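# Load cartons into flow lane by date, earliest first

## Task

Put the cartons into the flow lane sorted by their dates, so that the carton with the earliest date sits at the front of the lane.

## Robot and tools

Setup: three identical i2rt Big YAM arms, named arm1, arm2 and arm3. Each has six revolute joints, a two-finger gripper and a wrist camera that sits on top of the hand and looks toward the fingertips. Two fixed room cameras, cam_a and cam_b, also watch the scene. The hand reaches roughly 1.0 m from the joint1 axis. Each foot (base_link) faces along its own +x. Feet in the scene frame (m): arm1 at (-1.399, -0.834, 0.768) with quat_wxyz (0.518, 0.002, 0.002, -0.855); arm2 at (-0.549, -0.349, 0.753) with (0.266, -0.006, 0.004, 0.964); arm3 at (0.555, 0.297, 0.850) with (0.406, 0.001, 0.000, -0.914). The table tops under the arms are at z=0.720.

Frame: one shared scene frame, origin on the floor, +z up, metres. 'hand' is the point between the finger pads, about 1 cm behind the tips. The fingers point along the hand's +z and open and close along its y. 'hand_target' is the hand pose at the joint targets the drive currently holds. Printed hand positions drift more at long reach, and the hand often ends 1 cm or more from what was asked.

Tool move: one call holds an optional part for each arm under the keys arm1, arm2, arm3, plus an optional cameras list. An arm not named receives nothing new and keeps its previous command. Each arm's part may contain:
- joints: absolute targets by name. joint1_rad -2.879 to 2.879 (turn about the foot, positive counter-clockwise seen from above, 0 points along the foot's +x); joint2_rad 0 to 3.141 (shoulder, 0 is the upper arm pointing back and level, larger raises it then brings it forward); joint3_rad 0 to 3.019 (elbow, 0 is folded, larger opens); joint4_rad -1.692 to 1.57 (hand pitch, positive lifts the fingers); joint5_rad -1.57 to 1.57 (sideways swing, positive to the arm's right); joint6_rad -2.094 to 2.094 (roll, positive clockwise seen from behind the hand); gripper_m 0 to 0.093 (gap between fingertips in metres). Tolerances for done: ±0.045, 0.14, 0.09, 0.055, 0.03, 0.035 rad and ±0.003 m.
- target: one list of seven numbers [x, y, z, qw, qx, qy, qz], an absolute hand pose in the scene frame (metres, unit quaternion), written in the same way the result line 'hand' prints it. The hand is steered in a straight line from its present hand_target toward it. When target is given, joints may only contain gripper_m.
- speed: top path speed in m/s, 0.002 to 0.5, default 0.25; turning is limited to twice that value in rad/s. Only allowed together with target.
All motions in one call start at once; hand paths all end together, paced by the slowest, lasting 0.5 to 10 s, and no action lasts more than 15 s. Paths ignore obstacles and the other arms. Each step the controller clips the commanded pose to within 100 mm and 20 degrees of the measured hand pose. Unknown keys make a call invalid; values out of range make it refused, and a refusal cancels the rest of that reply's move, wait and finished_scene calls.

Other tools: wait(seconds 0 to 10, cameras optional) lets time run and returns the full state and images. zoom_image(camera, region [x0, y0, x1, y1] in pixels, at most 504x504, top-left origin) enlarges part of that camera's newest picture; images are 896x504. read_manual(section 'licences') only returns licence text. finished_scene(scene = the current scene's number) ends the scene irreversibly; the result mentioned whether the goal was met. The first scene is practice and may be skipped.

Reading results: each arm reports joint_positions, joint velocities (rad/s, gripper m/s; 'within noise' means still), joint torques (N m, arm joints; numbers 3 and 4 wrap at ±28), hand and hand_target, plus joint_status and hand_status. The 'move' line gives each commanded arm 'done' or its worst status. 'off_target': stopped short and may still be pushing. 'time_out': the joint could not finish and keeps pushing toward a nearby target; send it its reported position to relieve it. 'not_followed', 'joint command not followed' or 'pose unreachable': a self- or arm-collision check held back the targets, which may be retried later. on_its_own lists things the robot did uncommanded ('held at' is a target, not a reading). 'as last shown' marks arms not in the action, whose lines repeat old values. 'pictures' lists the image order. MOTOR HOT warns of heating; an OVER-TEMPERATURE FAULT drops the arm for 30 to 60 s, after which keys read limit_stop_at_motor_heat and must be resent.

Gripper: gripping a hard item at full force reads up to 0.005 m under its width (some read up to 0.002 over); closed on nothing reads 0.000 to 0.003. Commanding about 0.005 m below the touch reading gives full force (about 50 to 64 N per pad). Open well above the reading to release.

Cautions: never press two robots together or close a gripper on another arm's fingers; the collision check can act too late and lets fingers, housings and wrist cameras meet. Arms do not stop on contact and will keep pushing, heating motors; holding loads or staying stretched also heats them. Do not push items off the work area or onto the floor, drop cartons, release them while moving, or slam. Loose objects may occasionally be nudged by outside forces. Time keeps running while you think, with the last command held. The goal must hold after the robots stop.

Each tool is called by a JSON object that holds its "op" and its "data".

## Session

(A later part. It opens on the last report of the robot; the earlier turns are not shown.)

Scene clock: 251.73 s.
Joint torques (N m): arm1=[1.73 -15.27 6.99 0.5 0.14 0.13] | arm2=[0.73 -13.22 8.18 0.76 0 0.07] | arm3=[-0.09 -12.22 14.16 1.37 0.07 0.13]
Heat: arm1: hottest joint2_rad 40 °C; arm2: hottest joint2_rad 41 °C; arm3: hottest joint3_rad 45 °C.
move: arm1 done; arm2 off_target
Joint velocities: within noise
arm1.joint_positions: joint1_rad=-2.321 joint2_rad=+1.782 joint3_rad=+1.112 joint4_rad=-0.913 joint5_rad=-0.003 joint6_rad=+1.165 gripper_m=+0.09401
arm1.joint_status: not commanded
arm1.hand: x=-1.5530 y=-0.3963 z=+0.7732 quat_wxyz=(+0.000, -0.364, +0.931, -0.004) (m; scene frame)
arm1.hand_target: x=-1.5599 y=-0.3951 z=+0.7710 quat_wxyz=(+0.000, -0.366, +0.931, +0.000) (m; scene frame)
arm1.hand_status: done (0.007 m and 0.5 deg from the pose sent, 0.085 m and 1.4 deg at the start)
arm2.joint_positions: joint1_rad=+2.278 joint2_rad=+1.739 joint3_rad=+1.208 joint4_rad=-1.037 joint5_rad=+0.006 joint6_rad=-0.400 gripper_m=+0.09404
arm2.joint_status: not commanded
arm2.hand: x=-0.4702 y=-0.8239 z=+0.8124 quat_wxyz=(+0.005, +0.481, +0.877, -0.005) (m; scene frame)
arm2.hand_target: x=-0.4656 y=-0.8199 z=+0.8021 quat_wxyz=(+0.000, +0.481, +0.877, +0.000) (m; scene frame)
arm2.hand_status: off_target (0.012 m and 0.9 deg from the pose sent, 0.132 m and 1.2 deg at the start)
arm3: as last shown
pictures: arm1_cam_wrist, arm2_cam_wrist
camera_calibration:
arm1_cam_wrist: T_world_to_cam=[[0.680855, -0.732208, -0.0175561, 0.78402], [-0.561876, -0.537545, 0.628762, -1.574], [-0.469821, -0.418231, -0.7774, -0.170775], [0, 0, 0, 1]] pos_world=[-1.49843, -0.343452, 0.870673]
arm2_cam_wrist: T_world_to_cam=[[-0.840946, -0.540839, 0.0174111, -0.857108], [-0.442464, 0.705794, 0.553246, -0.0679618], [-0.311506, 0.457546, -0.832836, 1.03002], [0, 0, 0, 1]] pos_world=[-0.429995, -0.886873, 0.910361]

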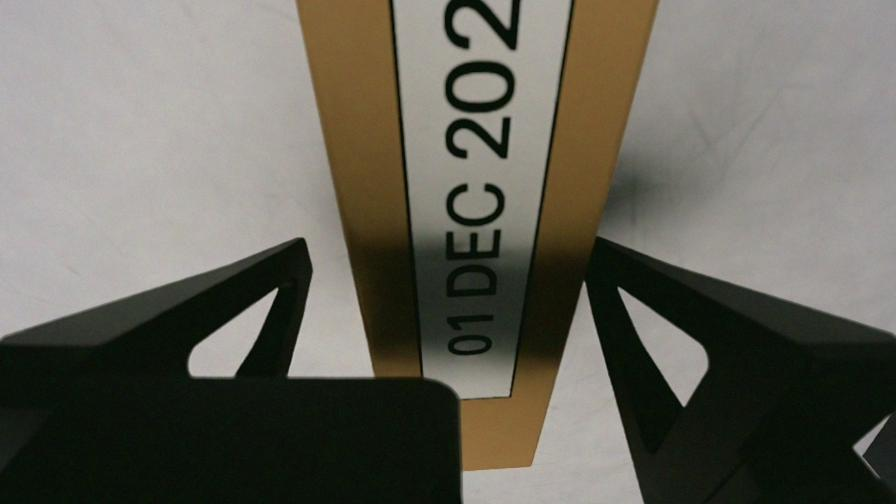

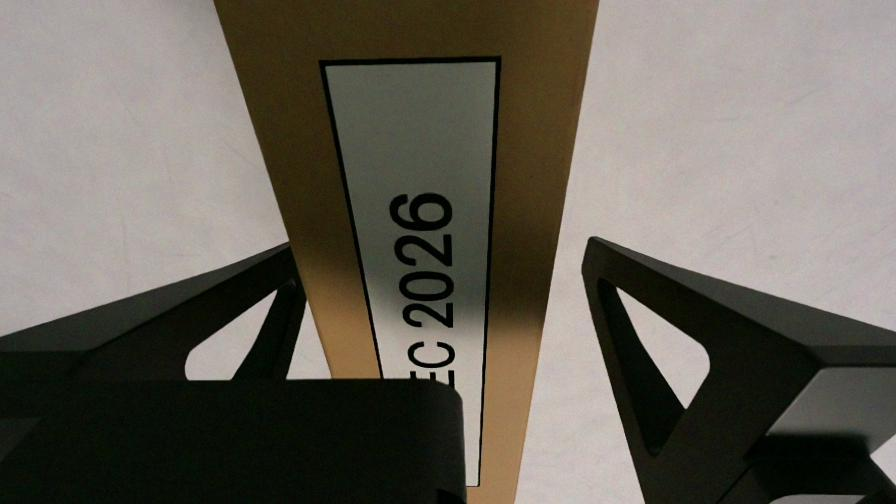

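{"op": "move", "data": {"arm1": {"target": [-1.556, -0.399, 0.765, 0, -0.3657, 0.9307, 0], "speed": 0.1}, "arm2": {"target": [-0.4614, -0.8172, 0.802, 0, 0.4810, 0.8767, 0], "speed": 0.1}, "cameras": []}}

{"op": "move", "data": {"arm1": {"joints": {"gripper_m": 0.054}}, "arm2": {"joints": {"gripper_m": 0.054}}, "cameras": ["arm1_cam_wrist", "arm2_cam_wrist"]}}

Scene clock: 261.23 s.
Joint torques (N m): arm1=[1.38 -15.15 6.74 0.54 0.15 0.08] | arm2=[0.67 -13.22 7.47 0.77 0 0.11] | arm3=[-0.03 -12.28 14.11 1.43 0.05 0.12]
Heat: arm1: hottest joint2_rad 40 °C; arm2: hottest joint3_rad 42 °C; arm3: hottest joint3_rad 45 °C.
move: arm1 done; arm2 off_target
Joint velocities: within noise
arm1.joint_positions: joint1_rad=-2.321 joint2_rad=+1.782 joint3_rad=+1.093 joint4_rad=-0.892 joint5_rad=-0.003 joint6_rad=+1.165 gripper_m=+0.09401
arm1.joint_status: not commanded
arm1.hand: x=-1.5516 y=-0.4001 z=+0.7677 quat_wxyz=(+0.000, -0.364, +0.931, -0.003) (m; scene frame)
arm1.hand_target: x=-1.5559 y=-0.3991 z=+0.7650 quat_wxyz=(+0.000, -0.366, +0.931, +0.000) (m; scene frame)
arm1.hand_status: done (0.005 m and 0.4 deg from the pose sent, 0.009 m and 0.5 deg at the start)
arm2.joint_positions: joint1_rad=+2.288 joint2_rad=+1.739 joint3_rad=+1.208 joint4_rad=-1.035 joint5_rad=+0.006 joint6_rad=-0.390 gripper_m=+0.09404
arm2.joint_status: not commanded
arm2.hand: x=-0.4654 y=-0.8236 z=+0.8125 quat_wxyz=(+0.006, +0.481, +0.877, -0.006) (m; scene frame)
arm2.hand_target: x=-0.4616 y=-0.8170 z=+0.8021 quat_wxyz=(+0.000, +0.481, +0.877, +0.000) (m; scene frame)
arm2.hand_status: off_target (0.013 m and 1.0 deg from the pose sent, 0.015 m and 0.9 deg at the start)
arm3: as last shown
pictures: none
No camera images: "cameras" was empty.

Scene clock: 261.87 s.
Joint torques (N m): arm1=[1.38 -15.21 6.78 0.49 0.15 0.08] | arm2=[0.67 -13.22 7.49 0.75 -0.01 0.09] | arm3=[-0.21 -12.34 14.16 1.35 0.06 0.13]
Heat: arm1: hottest joint2_rad 40 °C; arm2: hottest joint3_rad 42 °C; arm3: hottest joint3_rad 45 °C.
move: arm1 off_target; arm2 off_target
Joint velocities: within noise
arm1.joint_positions: joint1_rad=-2.321 joint2_rad=+1.782 joint3_rad=+1.093 joint4_rad=-0.892 joint5_rad=-0.004 joint6_rad=+1.165 gripper_m=+0.06021
arm1.joint_status: gripper_m off_target (ended at +0.06024, target +0.05400)
arm1.hand: x=-1.5516 y=-0.4004 z=+0.7674 quat_wxyz=(+0.000, -0.364, +0.931, -0.003) (m; scene frame)
arm1.hand_target: x=-1.5559 y=-0.3991 z=+0.7650 quat_wxyz=(+0.000, -0.366, +0.931, +0.000) (m; scene frame)
arm1.hand_status: not commanded
arm2.joint_positions: joint1_rad=+2.288 joint2_rad=+1.739 joint3_rad=+1.208 joint4_rad=-1.035 joint5_rad=+0.006 joint6_rad=-0.390 gripper_m=+0.06073
arm2.joint_status: gripper_m off_target (ended at +0.06076, target +0.05400)
arm2.hand: x=-0.4654 y=-0.8236 z=+0.8125 quat_wxyz=(+0.006, +0.481, +0.877, -0.007) (m; scene frame)
arm2.hand_target: x=-0.4616 y=-0.8171 z=+0.8021 quat_wxyz=(+0.000, +0.481, +0.877, +0.000) (m; scene frame)
arm2.hand_status: not commanded
arm3: as last shown
pictures: arm1_cam_wrist, arm2_cam_wrist
camera_calibration:
arm1_cam_wrist: T_world_to_cam=[[0.680613, -0.732395, -0.0190874, 0.780721], [-0.561526, -0.538205, 0.62851, -1.57132], [-0.47059, -0.417054, -0.777568, -0.176853], [0, 0, 0, 1]] pos_world=[-1.49693, -0.347652, 0.864975]
arm2_cam_wrist: T_world_to_cam=[[-0.840739, -0.541108, 0.0189436, -0.854268], [-0.442584, 0.706971, 0.551644, -0.0638042], [-0.311892, 0.455405, -0.833865, 1.03036], [0, 0, 0, 1]] pos_world=[-0.425095, -0.886375, 0.910561]

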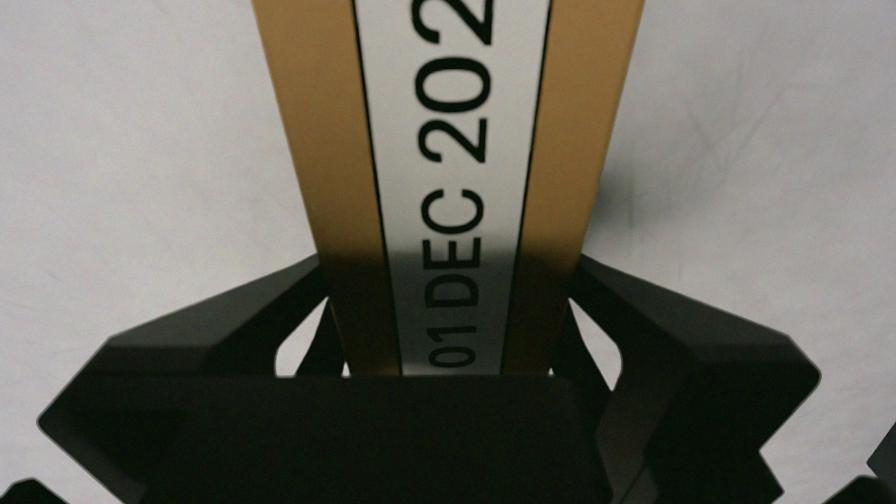

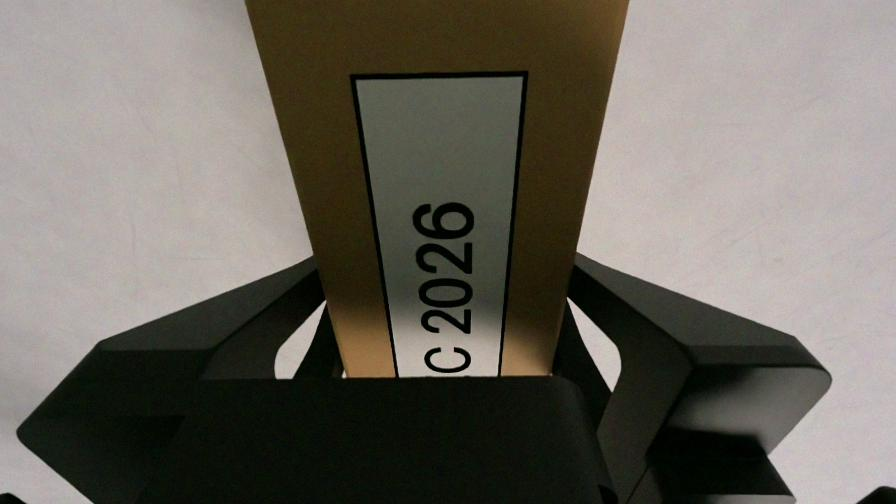

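{"op": "move", "data": {"arm1": {"target": [-1.556, -0.399, 0.93, 0, -0.3657, 0.9307, 0], "speed": 0.2}, "arm2": {"target": [-0.4614, -0.8172, 0.95, 0, 0.4810, 0.8767, 0], "speed": 0.2}, "cameras": ["arm1_cam_wrist", "arm2_cam_wrist"]}}

Scene clock: 271.60 s.
Joint torques (N m): arm1=[1.26 -15.91 12.89 -0.43 0.2 0.07] | arm2=[0.73 -13.22 14.97 -0.25 -0.07 0.09] | arm3=[-0.21 -12.22 14.09 1.35 0.06 0.13]
Heat: arm1: hottest joint1_rad 39 °C; arm2: hottest joint3_rad 43 °C; arm3: hottest joint3_rad 45 °C.
move: arm1 off_target; arm2 off_target
Joint velocities: within noise
arm1.joint_positions: joint1_rad=-2.321 joint2_rad=+1.598 joint3_rad=+1.252 joint4_rad=-1.294 joint5_rad=-0.005 joint6_rad=+1.165 gripper_m=+0.06021
arm1.joint_status: not commanded
arm1.hand: x=-1.5463 y=-0.4176 z=+0.9018 quat_wxyz=(-0.002, -0.363, +0.931, -0.033) (m; scene frame)
arm1.hand_target: x=-1.5555 y=-0.4005 z=+0.9302 quat_wxyz=(+0.000, -0.366, +0.931, +0.000) (m; scene frame)
arm1.hand_status: off_target (0.035 m and 3.7 deg from the pose sent, 0.163 m and 0.4 deg at the start)
arm2.joint_positions: joint1_rad=+2.289 joint2_rad=+1.610 joint3_rad=+1.359 joint4_rad=-1.389 joint5_rad=+0.006 joint6_rad=-0.388 gripper_m=+0.06073
arm2.joint_status: not commanded
arm2.hand: x=-0.4705 y=-0.7974 z=+0.9251 quat_wxyz=(-0.018, +0.481, +0.876, +0.022) (m; scene frame)
arm2.hand_target: x=-0.4617 y=-0.8155 z=+0.9501 quat_wxyz=(+0.001, +0.481, +0.877, +0.000) (m; scene frame)
arm2.hand_status: off_target (0.033 m and 3.3 deg from the pose sent, 0.138 m and 1.0 deg at the start)
arm3: as last shown
pictures: arm1_cam_wrist, arm2_cam_wrist
camera_calibration:
arm1_cam_wrist: T_world_to_cam=[[0.680269, -0.732141, 0.0346769, 0.718119], [-0.573515, -0.502228, 0.647184, -1.68247], [-0.456415, -0.460147, -0.761545, -0.0876255], [0, 0, 0, 1]] pos_world=[-1.49343, -0.359543, 0.997238]
arm2_cam_wrist: T_world_to_cam=[[-0.841012, -0.540932, -0.00958628, -0.820176], [-0.434499, 0.664767, 0.607696, -0.228519], [-0.32235, 0.515245, -0.794112, 1.11669], [0, 0, 0, 1]] pos_world=[-0.429106, -0.867114, 1.01778]

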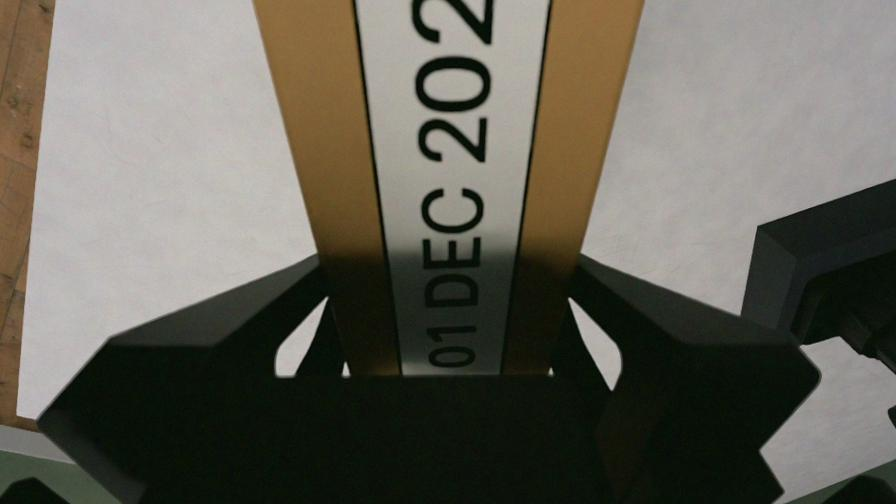

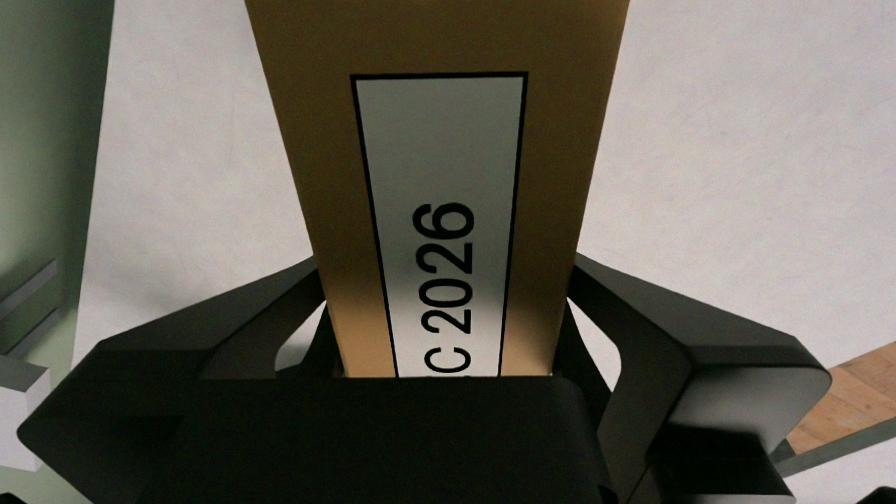

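{"op": "move", "data": {"arm2": {"joints": {"joint1_rad": 1.726, "joint2_rad": 1.762, "joint3_rad": 1.640, "joint4_rad": -1.449, "joint5_rad": 0, "joint6_rad": -0.39}}, "cameras": ["arm2_cam_wrist", "cam_a"]}}

Scene clock: 288.13 s.
Joint torques (N m): arm1=[1.2 -15.79 12.89 -0.35 0.19 0.07] | arm2=[0.26 -16.79 14.98 -0.28 -0.09 -0.04] | arm3=[-0.03 -12.34 14.08 1.37 0.07 0.13]
Heat: arm1: hottest joint3_rad 41 °C; arm2: hottest joint3_rad 48 °C; arm3: hottest joint3_rad 45 °C.
move: arm2 done
Joint velocities: within noise
arm1, arm3: as last shown
arm1.joint_positions: joint1_rad=-2.321 joint2_rad=+1.598 joint3_rad=+1.252 joint4_rad=-1.295 joint5_rad=-0.005 joint6_rad=+1.165 gripper_m=+0.06021
arm1.hand: x=-1.5463 y=-0.4177 z=+0.9019 quat_wxyz=(-0.002, -0.363, +0.931, -0.033) (m; scene frame)
arm2.joint_positions: joint1_rad=+1.722 joint2_rad=+1.771 joint3_rad=+1.574 joint4_rad=-1.439 joint5_rad=+0.001 joint6_rad=-0.388 gripper_m=+0.06075
arm2.joint_status: all done
arm2.hand: x=-0.7483 y=-0.8303 z=+0.9251 quat_wxyz=(-0.005, +0.707, +0.707, +0.029) (m; scene frame)
arm2.hand_target: x=-0.7532 y=-0.8467 z=+0.9541 quat_wxyz=(+0.007, +0.705, +0.709, -0.001) (m; scene frame)
arm2.hand_status: not commanded
pictures: arm2_cam_wrist, cam_a
camera_calibration:
arm2_cam_wrist: T_world_to_cam=[[-0.999776, -0.00473497, -0.0206233, -0.734936], [-0.0162459, 0.796243, 0.604759, 0.0975275], [0.0135576, 0.604959, -0.796142, 1.37188], [0, 0, 0, 1]] pos_world=[-0.751786, -0.911067, 1.01807]

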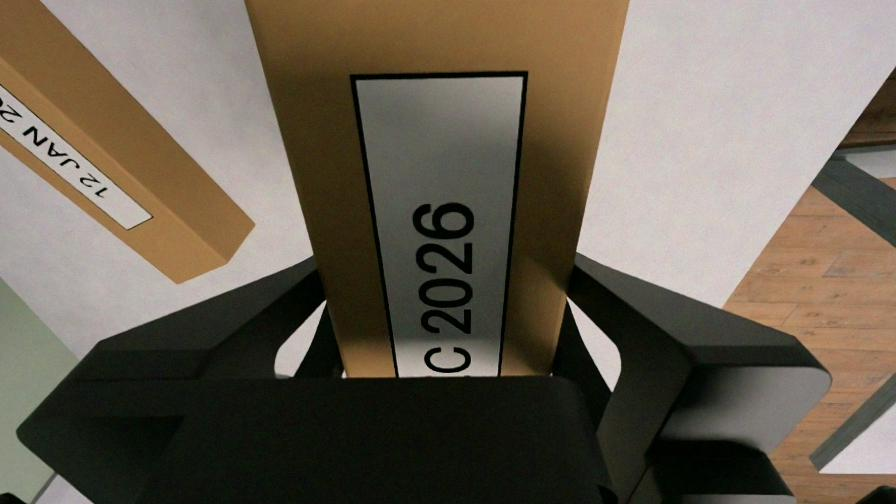

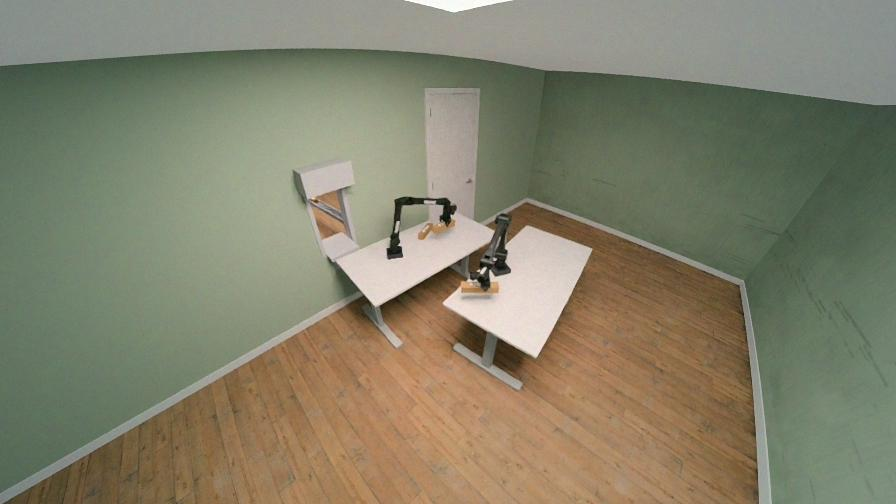

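{"op": "zoom_image", "data": {"camera": "arm2_cam_wrist", "region": [0, 0, 300, 300]}}

Scaled by 1.680 from the camera's 896x504 image, which has a finer 1280x720 frame.

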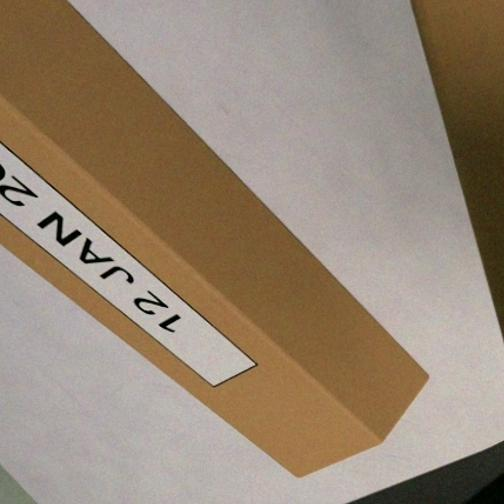

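{"op": "move", "data": {"arm2": {"target": [-0.7532, -0.8467, 0.748, 0, 0.706, 0.708, 0], "speed": 0.12}, "cameras": ["arm2_cam_wrist", "cam_a"]}}

Scene clock: 297.40 s.
Joint torques (N m): arm1=[1.26 -15.79 12.89 -0.32 0.2 0.08] | arm2=[0.21 -15.85 8.03 0.7 0.01 -0.02] | arm3=[-0.21 -12.16 14.12 1.4 0.06 0.14]
Heat: arm1: hottest joint3_rad 42 °C; arm2: hottest joint3_rad 49 °C; arm3: hottest joint3_rad 45 °C.
move: arm2 done
Joint velocities: within noise
arm1: as last shown
arm2.joint_positions: joint1_rad=+1.722 joint2_rad=+1.942 joint3_rad=+1.350 joint4_rad=-0.976 joint5_rad=+0.011 joint6_rad=-0.388 gripper_m=+0.06075
arm2.joint_status: not commanded
arm2.hand: x=-0.7551 y=-0.8478 z=+0.7564 quat_wxyz=(+0.003, +0.707, +0.707, -0.004) (m; scene frame)
arm2.hand_target: x=-0.7532 y=-0.8465 z=+0.7480 quat_wxyz=(+0.000, +0.706, +0.708, +0.000) (m; scene frame)
arm2.hand_status: done (0.009 m and 0.6 deg from the pose sent, 0.178 m and 3.4 deg at the start)
arm3.joint_positions: joint1_rad=+1.003 joint2_rad=+1.198 joint3_rad=+1.480 joint4_rad=-0.994 joint5_rad=-0.001 joint6_rad=-0.007 gripper_m=+0.09398
arm3.joint_status: not commanded
arm3.hand: x=+0.6859 y=-0.1851 z=+1.3035 quat_wxyz=(-0.331, -0.549, -0.725, +0.252) (m; scene frame)
arm3.hand_target: x=+0.6846 y=-0.1862 z=+1.3128 quat_wxyz=(-0.336, -0.551, -0.720, +0.255) (m; scene frame)
arm3.hand_status: not commanded
pictures: arm2_cam_wrist, cam_a
camera_calibration:
arm2_cam_wrist: T_world_to_cam=[[-0.999882, -0.00436709, 0.0147327, -0.771738], [0.00459737, 0.82983, 0.557997, 0.292992], [-0.0146624, 0.557999, -0.829712, 1.21257], [0, 0, 0, 1]] pos_world=[-0.755215, -0.923115, 0.853963]

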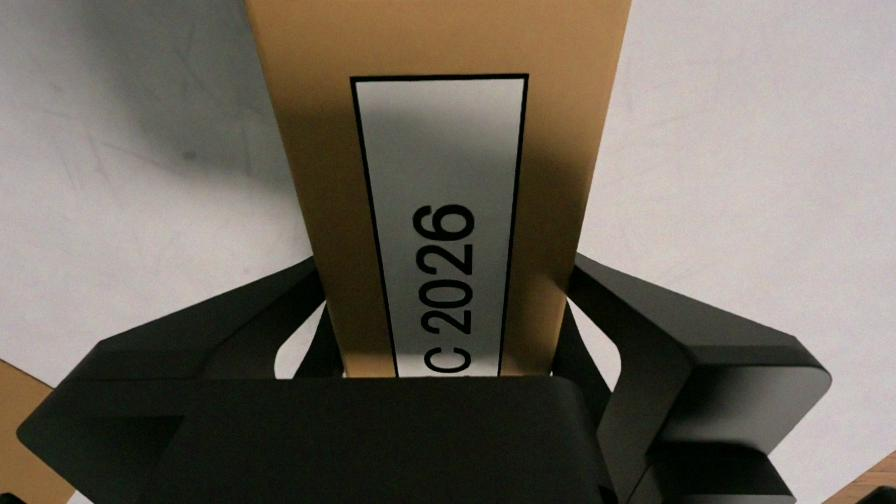

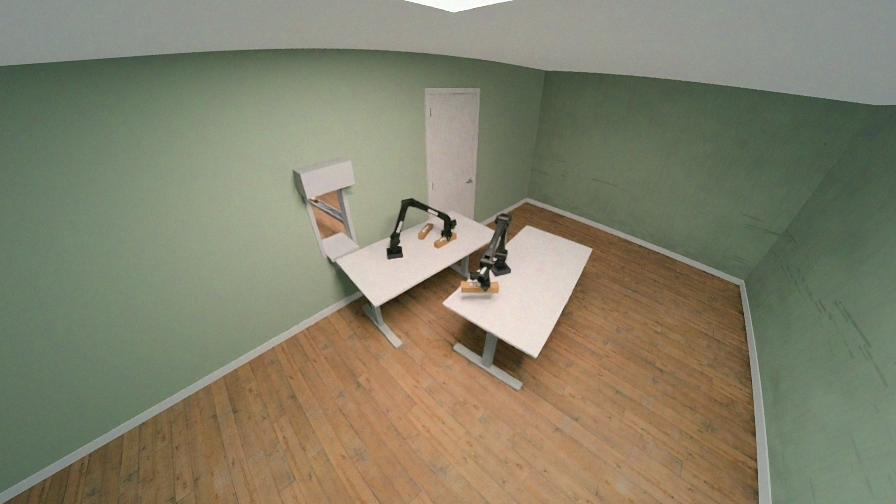

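{"op": "move", "data": {"arm2": {"joints": {"gripper_m": 0.09}}, "cameras": ["arm2_cam_wrist"]}}

{"op": "move", "data": {"arm2": {"target": [-0.7532, -0.8467, 0.95, 0, 0.706, 0.708, 0], "speed": 0.3}, "cameras": ["arm2_cam_wrist"]}}

Scene clock: 300.17 s.
Joint torques (N m): arm1=[1.26 -15.85 12.88 -0.35 0.2 0.07] | arm2=[0.21 -15.79 7.9 0.72 0.02 -0.01] | arm3=[-0.15 -12.28 14.13 1.39 0.04 0.12]
Heat: arm1: hottest joint3_rad 42 °C; arm2: hottest joint3_rad 48 °C; arm3: hottest joint3_rad 46 °C.
move: arm2 done
Joint velocities: within noise
arm1, arm3: as last shown
arm2.joint_positions: joint1_rad=+1.722 joint2_rad=+1.942 joint3_rad=+1.350 joint4_rad=-0.976 joint5_rad=+0.011 joint6_rad=-0.388 gripper_m=+0.08986
arm2.joint_status: all done
arm2.hand: x=-0.7551 y=-0.8478 z=+0.7564 quat_wxyz=(+0.003, +0.707, +0.707, -0.004) (m; scene frame)
arm2.hand_target: x=-0.7532 y=-0.8465 z=+0.7480 quat_wxyz=(+0.000, +0.706, +0.708, +0.000) (m; scene frame)
arm2.hand_status: not commanded
pictures: arm2_cam_wrist
camera_calibration:
arm2_cam_wrist: T_world_to_cam=[[-0.999882, -0.00436709, 0.0147327, -0.771738], [0.00459737, 0.82983, 0.557997, 0.292992], [-0.0146624, 0.557999, -0.829712, 1.21257], [0, 0, 0, 1]] pos_world=[-0.755215, -0.923115, 0.853963]

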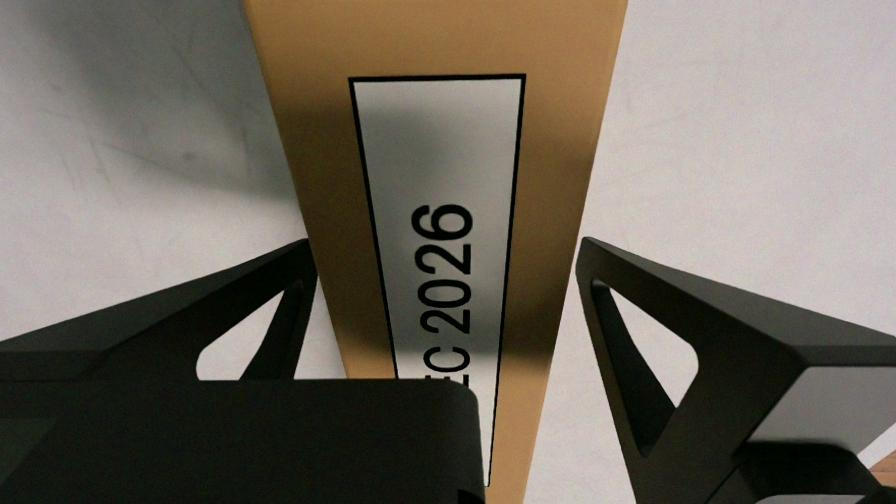

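Scene clock: 301.77 s.
Joint torques (N m): arm1=[1.2 -15.85 12.86 -0.35 0.19 0.08] | arm2=[0.56 -13.86 14.09 -0.03 0 0.03] | arm3=[-0.03 -12.1 14.15 1.4 0.07 0.13]
Heat: arm1: hottest joint3_rad 42 °C; arm2: hottest joint3_rad 48 °C; arm3: hottest joint3_rad 46 °C.
move: arm2 off_target
Joint velocities: within noise
arm1, arm3: as last shown
arm2.joint_positions: joint1_rad=+1.722 joint2_rad=+1.744 joint3_rad=+1.581 joint4_rad=-1.437 joint5_rad=+0.011 joint6_rad=-0.388 gripper_m=+0.08994
arm2.joint_status: not commanded
arm2.hand: x=-0.7507 y=-0.8307 z=+0.9408 quat_wxyz=(-0.004, +0.707, +0.707, +0.011) (m; scene frame)
arm2.hand_target: x=-0.7529 y=-0.8461 z=+0.9501 quat_wxyz=(+0.000, +0.706, +0.708, -0.001) (m; scene frame)
arm2.hand_status: off_target (0.019 m and 1.3 deg from the pose sent, 0.194 m and 0.6 deg at the start)
pictures: arm2_cam_wrist
camera_calibration:
arm2_cam_wrist: T_world_to_cam=[[-0.999983, -0.00500386, 0.0028411, -0.759384], [-0.002417, 0.813343, 0.58178, 0.134437], [-0.00522193, 0.581763, -0.813341, 1.36748], [0, 0, 0, 1]] pos_world=[-0.751906, -0.908691, 1.03617]

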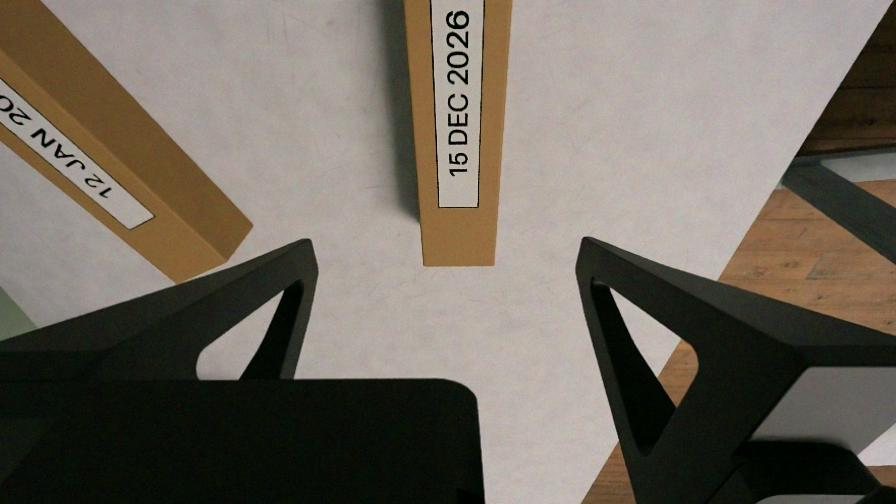

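{"op": "move", "data": {"arm2": {"joints": {"joint1_rad": 2.2, "joint2_rad": 1.55, "joint3_rad": 1.6, "joint4_rad": -1.5, "joint5_rad": 0, "joint6_rad": -0.5}}, "cameras": ["arm2_cam_wrist"]}}

Scene clock: 305.53 s.
Joint torques (N m): arm1=[1.14 -15.85 12.86 -0.32 0.2 0.07] | arm2=[-0.5 -11.87 11.84 0.2 -0.02 -0.11] | arm3=[-0.21 -11.99 14.08 1.37 0.05 0.14]
Heat: arm1: hottest joint3_rad 43 °C; arm2: hottest joint3_rad 48 °C; arm3: hottest joint3_rad 46 °C.
move: arm2 done
Joint velocities: within noise
arm1, arm3: as last shown
arm2.joint_positions: joint1_rad=+2.207 joint2_rad=+1.536 joint3_rad=+1.581 joint4_rad=-1.492 joint5_rad=-0.001 joint6_rad=-0.490 gripper_m=+0.08994
arm2.joint_status: all done
arm2.hand: x=-0.5045 y=-0.8319 z=+1.0437 quat_wxyz=(+0.042, +0.472, +0.879, -0.054) (m; scene frame)
arm2.hand_target: x=-0.5076 y=-0.8368 z=+1.0446 quat_wxyz=(+0.040, +0.470, +0.880, -0.053) (m; scene frame)
arm2.hand_status: not commanded
pictures: arm2_cam_wrist
camera_calibration:
arm2_cam_wrist: T_world_to_cam=[[-0.83131, -0.551479, 0.0692392, -0.952404], [-0.464938, 0.75824, 0.457061, -0.0728529], [-0.30456, 0.347767, -0.886736, 1.18412], [0, 0, 0, 1]] pos_world=[-0.464981, -0.881788, 1.14924]

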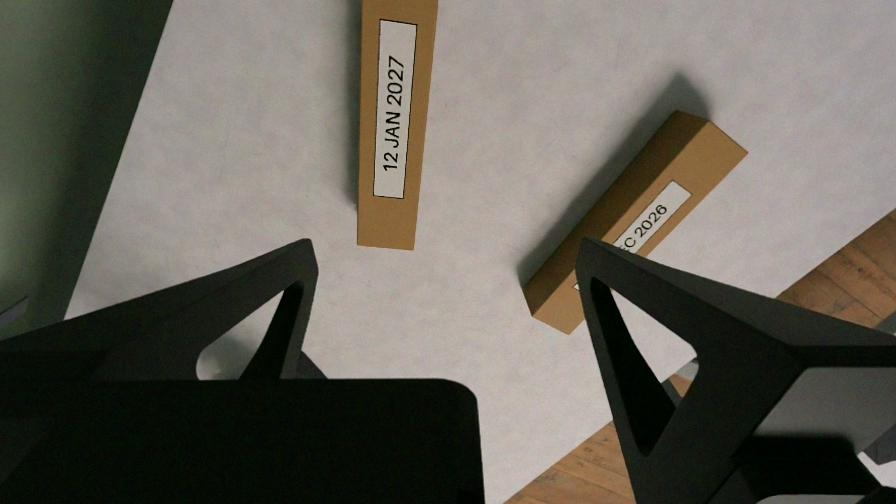

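{"op": "move", "data": {"arm1": {"joints": {"joint1_rad": 2.775}}, "cameras": ["arm1_cam_wrist", "cam_a"]}}

Scene clock: 317.17 s.
Joint torques (N m): arm1=[1.03 -17.9 9.21 -0.29 0.28 0.08] | arm2=[-0.5 -11.4 11.88 0.2 -0.02 -0.11] | arm3=[-0.03 -12.16 14.06 1.36 0.07 0.13]
Heat: arm1: hottest joint3_rad 43 °C; arm2: hottest joint3_rad 48 °C; arm3: hottest joint3_rad 46 °C.
move: arm1 done
Joint velocities: within noise
arm1.joint_positions: joint1_rad=+2.769 joint2_rad=+1.616 joint3_rad=+1.301 joint4_rad=-1.295 joint5_rad=-0.007 joint6_rad=+1.164 gripper_m=+0.06019
arm1.joint_status: all done
arm1.hand: x=-1.0524 y=-0.5316 z=+0.9117 quat_wxyz=(+0.014, -0.221, -0.975, +0.011) (m; scene frame)
arm1.hand_target: x=-1.0530 y=-0.5291 z=+0.9307 quat_wxyz=(+0.002, -0.220, -0.975, -0.003) (m; scene frame)
arm1.hand_status: not commanded
arm2, arm3: as last shown
pictures: arm1_cam_wrist, cam_a
camera_calibration:
arm1_cam_wrist: T_world_to_cam=[[-0.428369, -0.903599, 0.00288944, -0.930589], [-0.690635, 0.329468, 0.643797, -1.14083], [-0.582686, 0.273787, -0.765191, 0.353391], [0, 0, 0, 1]] pos_world=[-0.98062, -0.561764, 1.00757]

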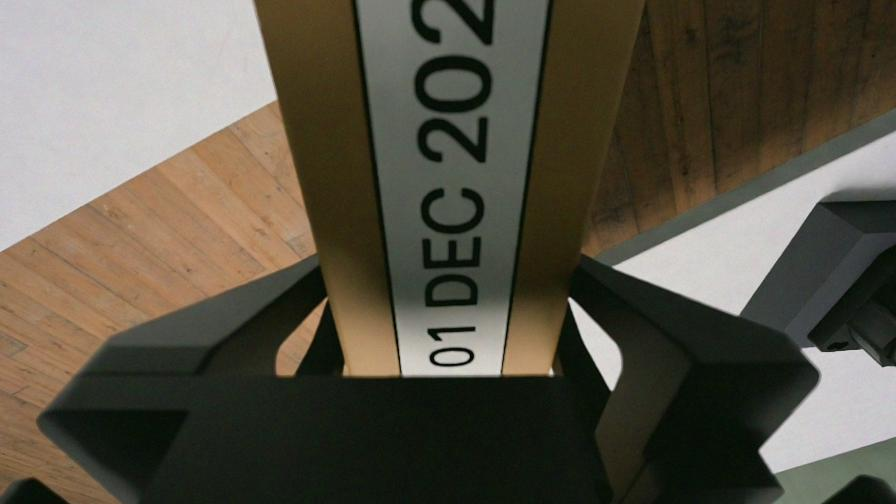

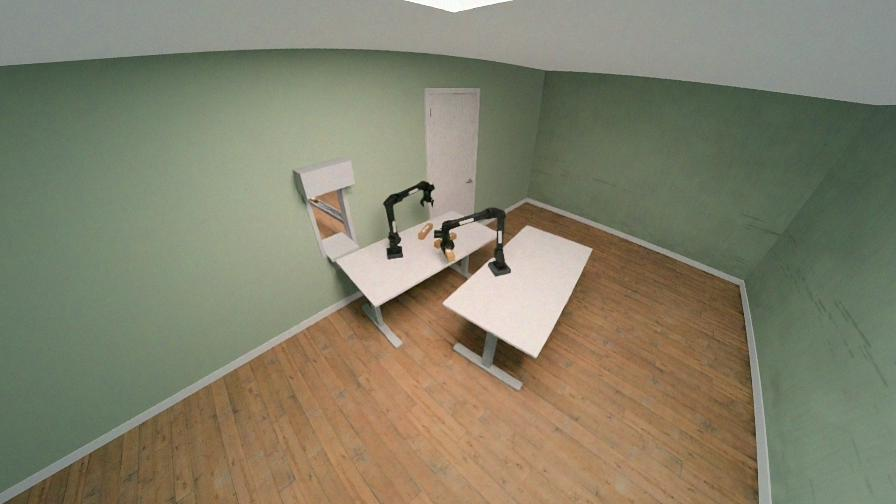

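{"op": "move", "data": {"arm1": {"joints": {"joint1_rad": 2.775, "joint2_rad": 2.009, "joint3_rad": 1.966, "joint4_rad": -1.527}}, "cameras": ["arm1_cam_wrist", "cam_a"]}}

Scene clock: 322.80 s.
Joint torques (N m): arm1=[1.44 -24.82 13.24 -0.38 0.26 0.08] | arm2=[-0.56 -11.28 11.86 0.2 -0.01 -0.11] | arm3=[-0.21 -12.34 14.12 1.31 0.07 0.12]
Heat: arm1: hottest joint3_rad 44 °C; arm2: hottest joint3_rad 47 °C; arm3: hottest joint3_rad 46 °C.
move: arm1 done
Joint velocities: within noise
arm1.joint_positions: joint1_rad=+2.769 joint2_rad=+2.035 joint3_rad=+1.910 joint4_rad=-1.516 joint5_rad=-0.007 joint6_rad=+1.164 gripper_m=+0.06019
arm1.joint_status: all done
arm1.hand: x=-0.9369 y=-0.4308 z=+0.9165 quat_wxyz=(+0.023, -0.221, -0.975, +0.024) (m; scene frame)
arm1.hand_target: x=-0.9299 y=-0.4207 z=+0.9530 quat_wxyz=(+0.001, -0.220, -0.975, -0.004) (m; scene frame)
arm1.hand_status: not commanded
arm2, arm3: as last shown
pictures: arm1_cam_wrist, cam_a
camera_calibration:
arm1_cam_wrist: T_world_to_cam=[[-0.427912, -0.903267, 0.0316118, -0.815702], [-0.675308, 0.342774, 0.653043, -1.08573], [-0.600708, 0.258098, -0.756661, 0.365462], [0, 0, 0, 1]] pos_world=[-0.862716, -0.458961, 1.01135]

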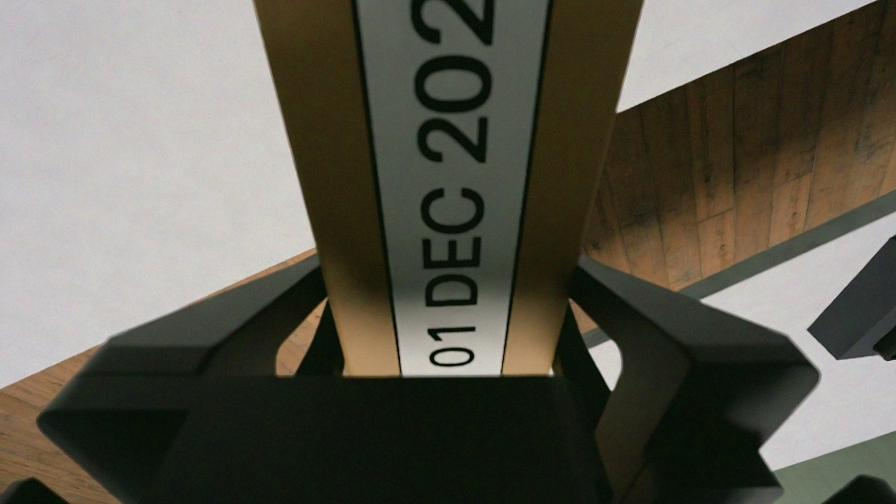

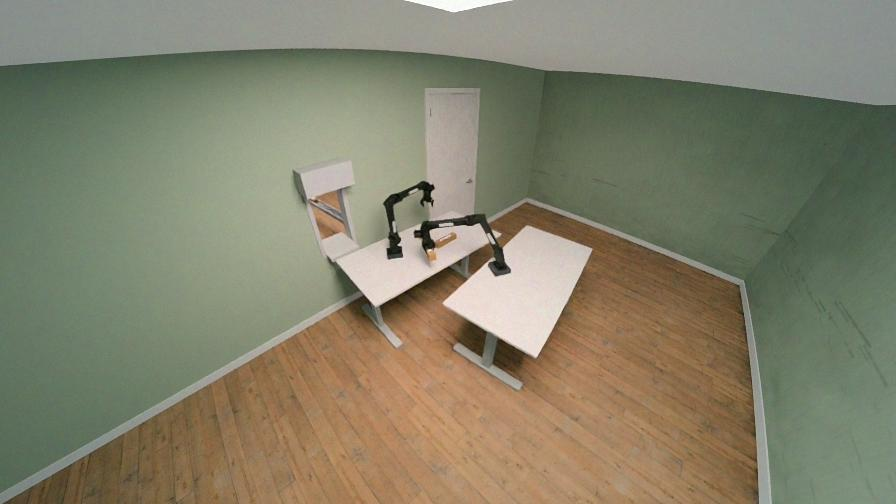

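{"op": "move", "data": {"arm1": {"target": [-0.905, -0.425, 0.757, 0, 0.219, 0.9757, 0], "speed": 0.12}, "cameras": ["arm1_cam_wrist", "cam_a"]}}

Scene clock: 329.33 s.
Joint torques (N m): arm1=[-0.5 -20.54 7.86 1.05 0.28 -0.08] | arm2=[-0.5 -11.4 11.88 0.21 -0.02 -0.11] | arm3=[-0.15 -12.22 14.16 1.42 0.05 0.12]
Heat: arm1: hottest joint3_rad 44 °C; arm2: hottest joint3_rad 47 °C; arm3: hottest joint3_rad 46 °C.
move: arm1 off_target
Joint velocities: within noise
arm1.joint_positions: joint1_rad=+2.765 joint2_rad=+2.163 joint3_rad=+1.742 joint4_rad=-1.154 joint5_rad=+0.000 joint6_rad=+1.147 gripper_m=+0.06019
arm1.joint_status: not commanded
arm1.hand: x=-0.9163 y=-0.4179 z=+0.7757 quat_wxyz=(+0.001, -0.215, -0.977, -0.001) (m; scene frame)
arm1.hand_target: x=-0.9058 y=-0.4256 z=+0.7573 quat_wxyz=(+0.000, -0.219, -0.976, +0.000) (m; scene frame)
arm1.hand_status: off_target (0.023 m and 0.4 deg from the pose sent, 0.163 m and 3.8 deg at the start)
arm2, arm3: as last shown
pictures: arm1_cam_wrist, cam_a
camera_calibration:
arm1_cam_wrist: T_world_to_cam=[[-0.416906, -0.908563, -0.0264978, -0.737823], [-0.714159, 0.309389, 0.627898, -1.01438], [-0.562287, 0.280698, -0.777845, 0.328995], [0, 0, 0, 1]] pos_world=[-0.84704, -0.44887, 0.873282]

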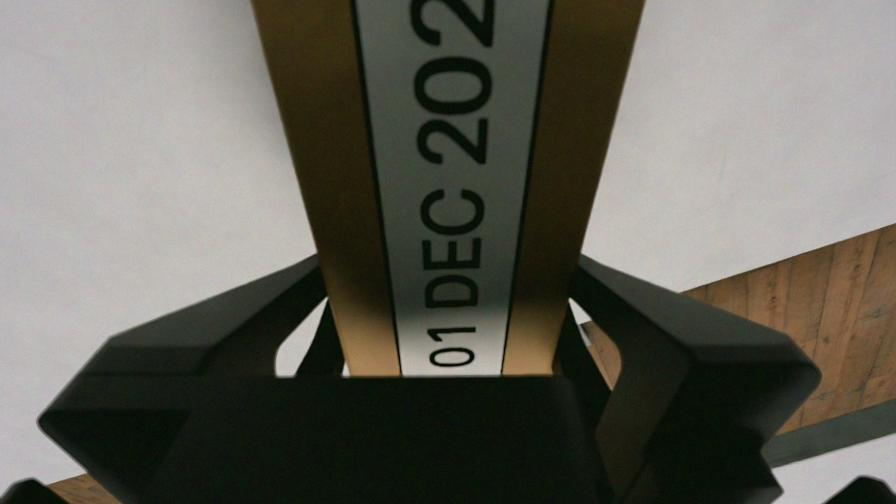

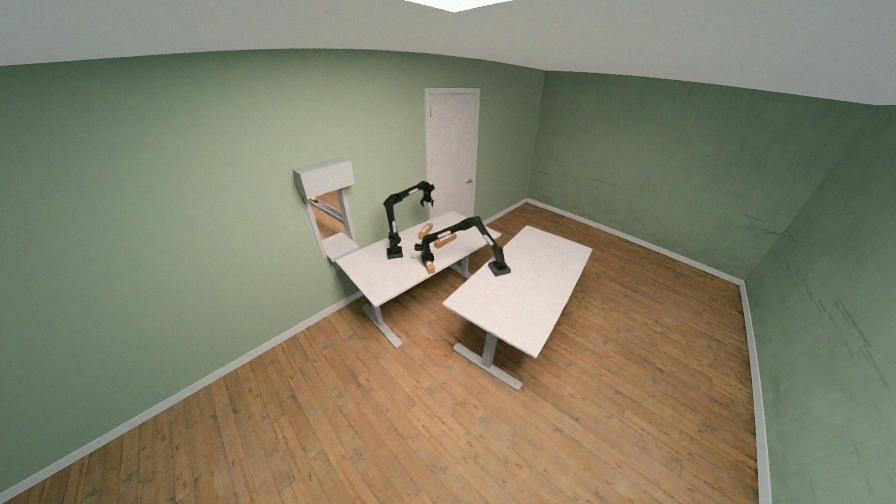

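{"op": "move", "data": {"arm1": {"joints": {"gripper_m": 0.09}}, "cameras": ["arm1_cam_wrist"]}}

{"op": "move", "data": {"arm1": {"target": [-0.905, -0.425, 0.95, 0, 0.219, 0.9757, 0], "speed": 0.3}, "cameras": ["arm1_cam_wrist"]}}

Scene clock: 333.27 s.
Joint torques (N m): arm1=[-0.21 -22.07 8.29 0.46 0.25 -0.05] | arm2=[-0.5 -11.28 11.89 0.2 -0.02 -0.11] | arm3=[0.09 -12.28 14.15 1.32 0.06 0.14]
Heat: arm1: hottest joint3_rad 43 °C; arm2: hottest joint3_rad 47 °C; arm3: hottest joint3_rad 46 °C.
move: arm1 done
Joint velocities: within noise
arm1.joint_positions: joint1_rad=+2.762 joint2_rad=+2.183 joint3_rad=+1.738 joint4_rad=-1.136 joint5_rad=+0.001 joint6_rad=+1.144 gripper_m=+0.08992
arm1.joint_status: all done
arm1.hand: x=-0.9151 y=-0.4191 z=+0.7617 quat_wxyz=(+0.003, -0.215, -0.977, +0.002) (m; scene frame)
arm1.hand_target: x=-0.9058 y=-0.4254 z=+0.7575 quat_wxyz=(+0.000, -0.219, -0.976, +0.000) (m; scene frame)
arm1.hand_status: not commanded
arm2, arm3: as last shown
pictures: arm1_cam_wrist
camera_calibration:
arm1_cam_wrist: T_world_to_cam=[[-0.417064, -0.908654, -0.0201488, -0.743847], [-0.711027, 0.312386, 0.629964, -1.00171], [-0.566125, 0.277062, -0.776363, 0.312896], [0, 0, 0, 1]] pos_world=[-0.845339, -0.44967, 0.858977]

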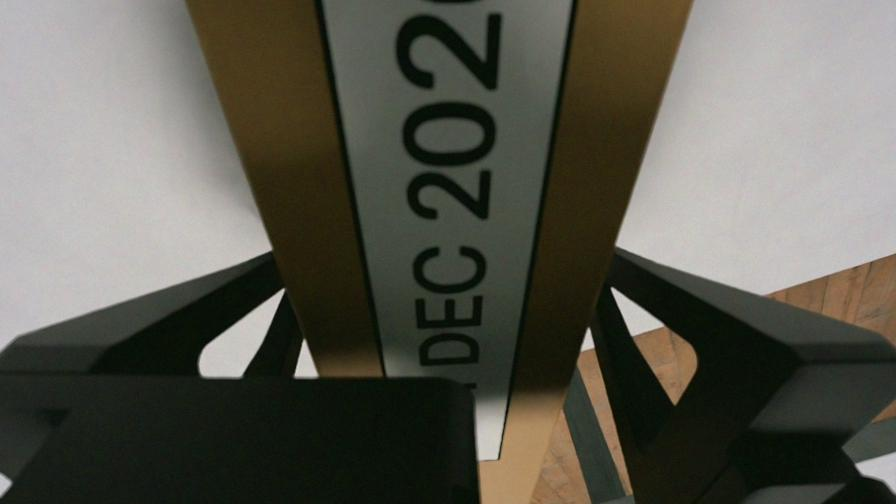

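Scene clock: 335.03 s.
Joint torques (N m): arm1=[-0.26 -21.54 12.79 -0.32 0.23 -0.04] | arm2=[-0.5 -11.4 11.86 0.2 -0.02 -0.11] | arm3=[0.03 -12.34 14.09 1.4 0.06 0.13]
Heat: arm1: hottest joint3_rad 43 °C; arm2: hottest joint3_rad 47 °C; arm3: hottest joint3_rad 46 °C.
move: arm1 off_target
Joint velocities: within noise
arm1.joint_positions: joint1_rad=+2.762 joint2_rad=+2.052 joint3_rad=+1.990 joint4_rad=-1.546 joint5_rad=+0.002 joint6_rad=+1.144 gripper_m=+0.08994
arm1.joint_status: not commanded
arm1.hand: x=-0.9213 y=-0.4253 z=+0.9362 quat_wxyz=(+0.010, -0.215, -0.976, +0.013) (m; scene frame)
arm1.hand_target: x=-0.9057 y=-0.4256 z=+0.9500 quat_wxyz=(-0.001, -0.219, -0.976, +0.000) (m; scene frame)
arm1.hand_status: off_target (0.021 m and 1.9 deg from the pose sent, 0.189 m and 0.5 deg at the start; pose on its path clipped on 8 of 53 steps)
arm2: as last shown
arm3.joint_positions: joint1_rad=+1.003 joint2_rad=+1.198 joint3_rad=+1.480 joint4_rad=-0.994 joint5_rad=-0.001 joint6_rad=-0.007 gripper_m=+0.09398
arm3.joint_status: not commanded
arm3.hand: x=+0.6859 y=-0.1851 z=+1.3035 quat_wxyz=(-0.331, -0.549, -0.725, +0.252) (m; scene frame)
arm3.hand_target: x=+0.6846 y=-0.1862 z=+1.3128 quat_wxyz=(-0.336, -0.551, -0.720, +0.255) (m; scene frame)
arm3.hand_status: not commanded
pictures: arm1_cam_wrist
camera_calibration:
arm1_cam_wrist: T_world_to_cam=[[-0.416425, -0.90916, 0.00421561, -0.770892], [-0.699129, 0.323181, 0.637787, -1.10597], [-0.581213, 0.262643, -0.770201, 0.420843], [0, 0, 0, 1]] pos_world=[-0.849637, -0.453967, 1.03276]

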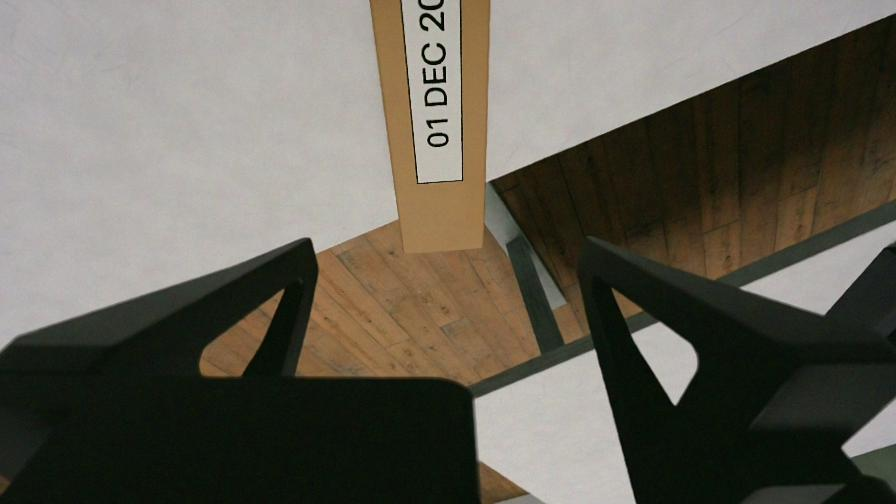

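{"op": "move", "data": {"arm1": {"joints": {"joint1_rad": 0.8, "joint2_rad": 1.2, "joint3_rad": 1.4, "joint4_rad": -1.4, "joint5_rad": 0, "joint6_rad": 0}}, "cameras": ["cam_a"]}}

{"op": "move", "data": {"arm2": {"joints": {"joint1_rad": 0.7234, "joint2_rad": 1.3367, "joint3_rad": 1.1475, "joint4_rad": -1.3816, "joint5_rad": 0, "joint6_rad": 0.63}}, "cameras": ["arm2_cam_wrist"]}}

Scene clock: 351.07 s.
Joint torques (N m): arm1=[-0.38 -9.82 9.92 0.8 0.02 -0.03] | arm2=[-0.5 -11.34 11.89 0.2 -0.02 -0.11] | arm3=[0.09 -12.22 14.13 1.36 0.06 0.12]
Heat: arm1: hottest joint3_rad 45 °C; arm2: hottest joint3_rad 47 °C; arm3: hottest joint3_rad 46 °C.
move: arm1 done
Joint velocities: within noise
arm1.joint_positions: joint1_rad=+0.814 joint2_rad=+1.201 joint3_rad=+1.394 joint4_rad=-1.402 joint5_rad=+0.001 joint6_rad=+0.009 gripper_m=+0.08996
arm1.joint_status: all done
arm1.hand: x=-1.2661 y=-1.2238 z=+1.1175 quat_wxyz=(-0.146, -0.575, -0.798, +0.101) (m; scene frame)
arm1.hand_target: x=-1.2710 y=-1.2267 z=+1.1206 quat_wxyz=(-0.149, -0.577, -0.796, +0.105) (m; scene frame)
arm1.hand_status: not commanded
arm2, arm3: as last shown
pictures: cam_a

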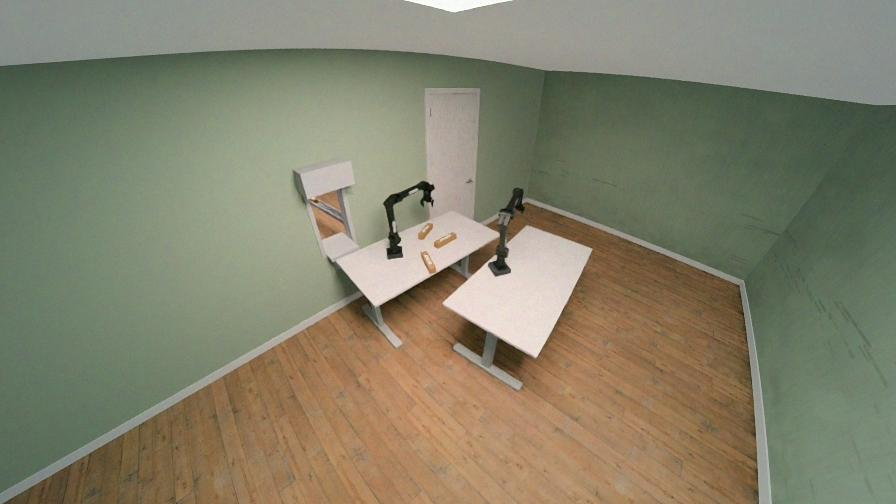

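Scene clock: 352.93 s.
Joint torques (N m): arm1=[-0.38 -9.82 9.91 0.79 0.03 -0.05] | arm2=[-0.44 -9.41 8.81 0.49 0.02 0.09] | arm3=[-0.09 -12.28 14.15 1.35 0.07 0.13]
Heat: arm1: hottest joint3_rad 45 °C; arm2: hottest joint3_rad 47 °C; arm3: hottest joint3_rad 46 °C.
move: arm2 done
Joint velocities: within noise
arm1, arm3: as last shown
arm2.joint_positions: joint1_rad=+0.730 joint2_rad=+1.342 joint3_rad=+1.162 joint4_rad=-1.386 joint5_rad=+0.000 joint6_rad=+0.619 gripper_m=+0.08999
arm2.joint_status: all done
arm2.hand: x=-0.9227 y=-0.4182 z=+0.9509 quat_wxyz=(+0.006, +0.977, -0.213, +0.004) (m; scene frame)
arm2.hand_target: x=-0.9193 y=-0.4150 z=+0.9474 quat_wxyz=(+0.005, +0.975, -0.221, +0.006) (m; scene frame)
arm2.hand_status: not commanded
pictures: arm2_cam_wrist
camera_calibration:
arm2_cam_wrist: T_world_to_cam=[[0.411335, 0.911478, 0.00335138, 0.755594], [0.746107, -0.338813, 0.573175, 0.00970169], [0.523572, -0.233266, -0.819426, 1.28768], [0, 0, 0, 1]] pos_world=[-0.992235, -0.385048, 1.04707]

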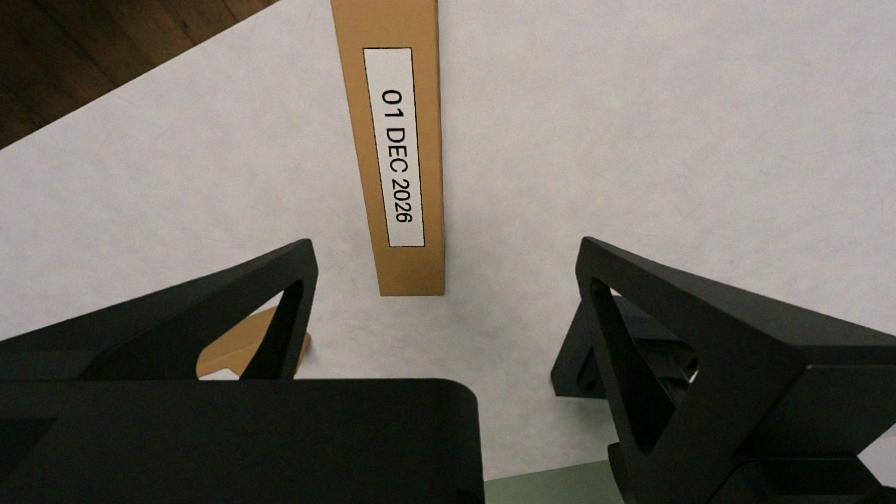

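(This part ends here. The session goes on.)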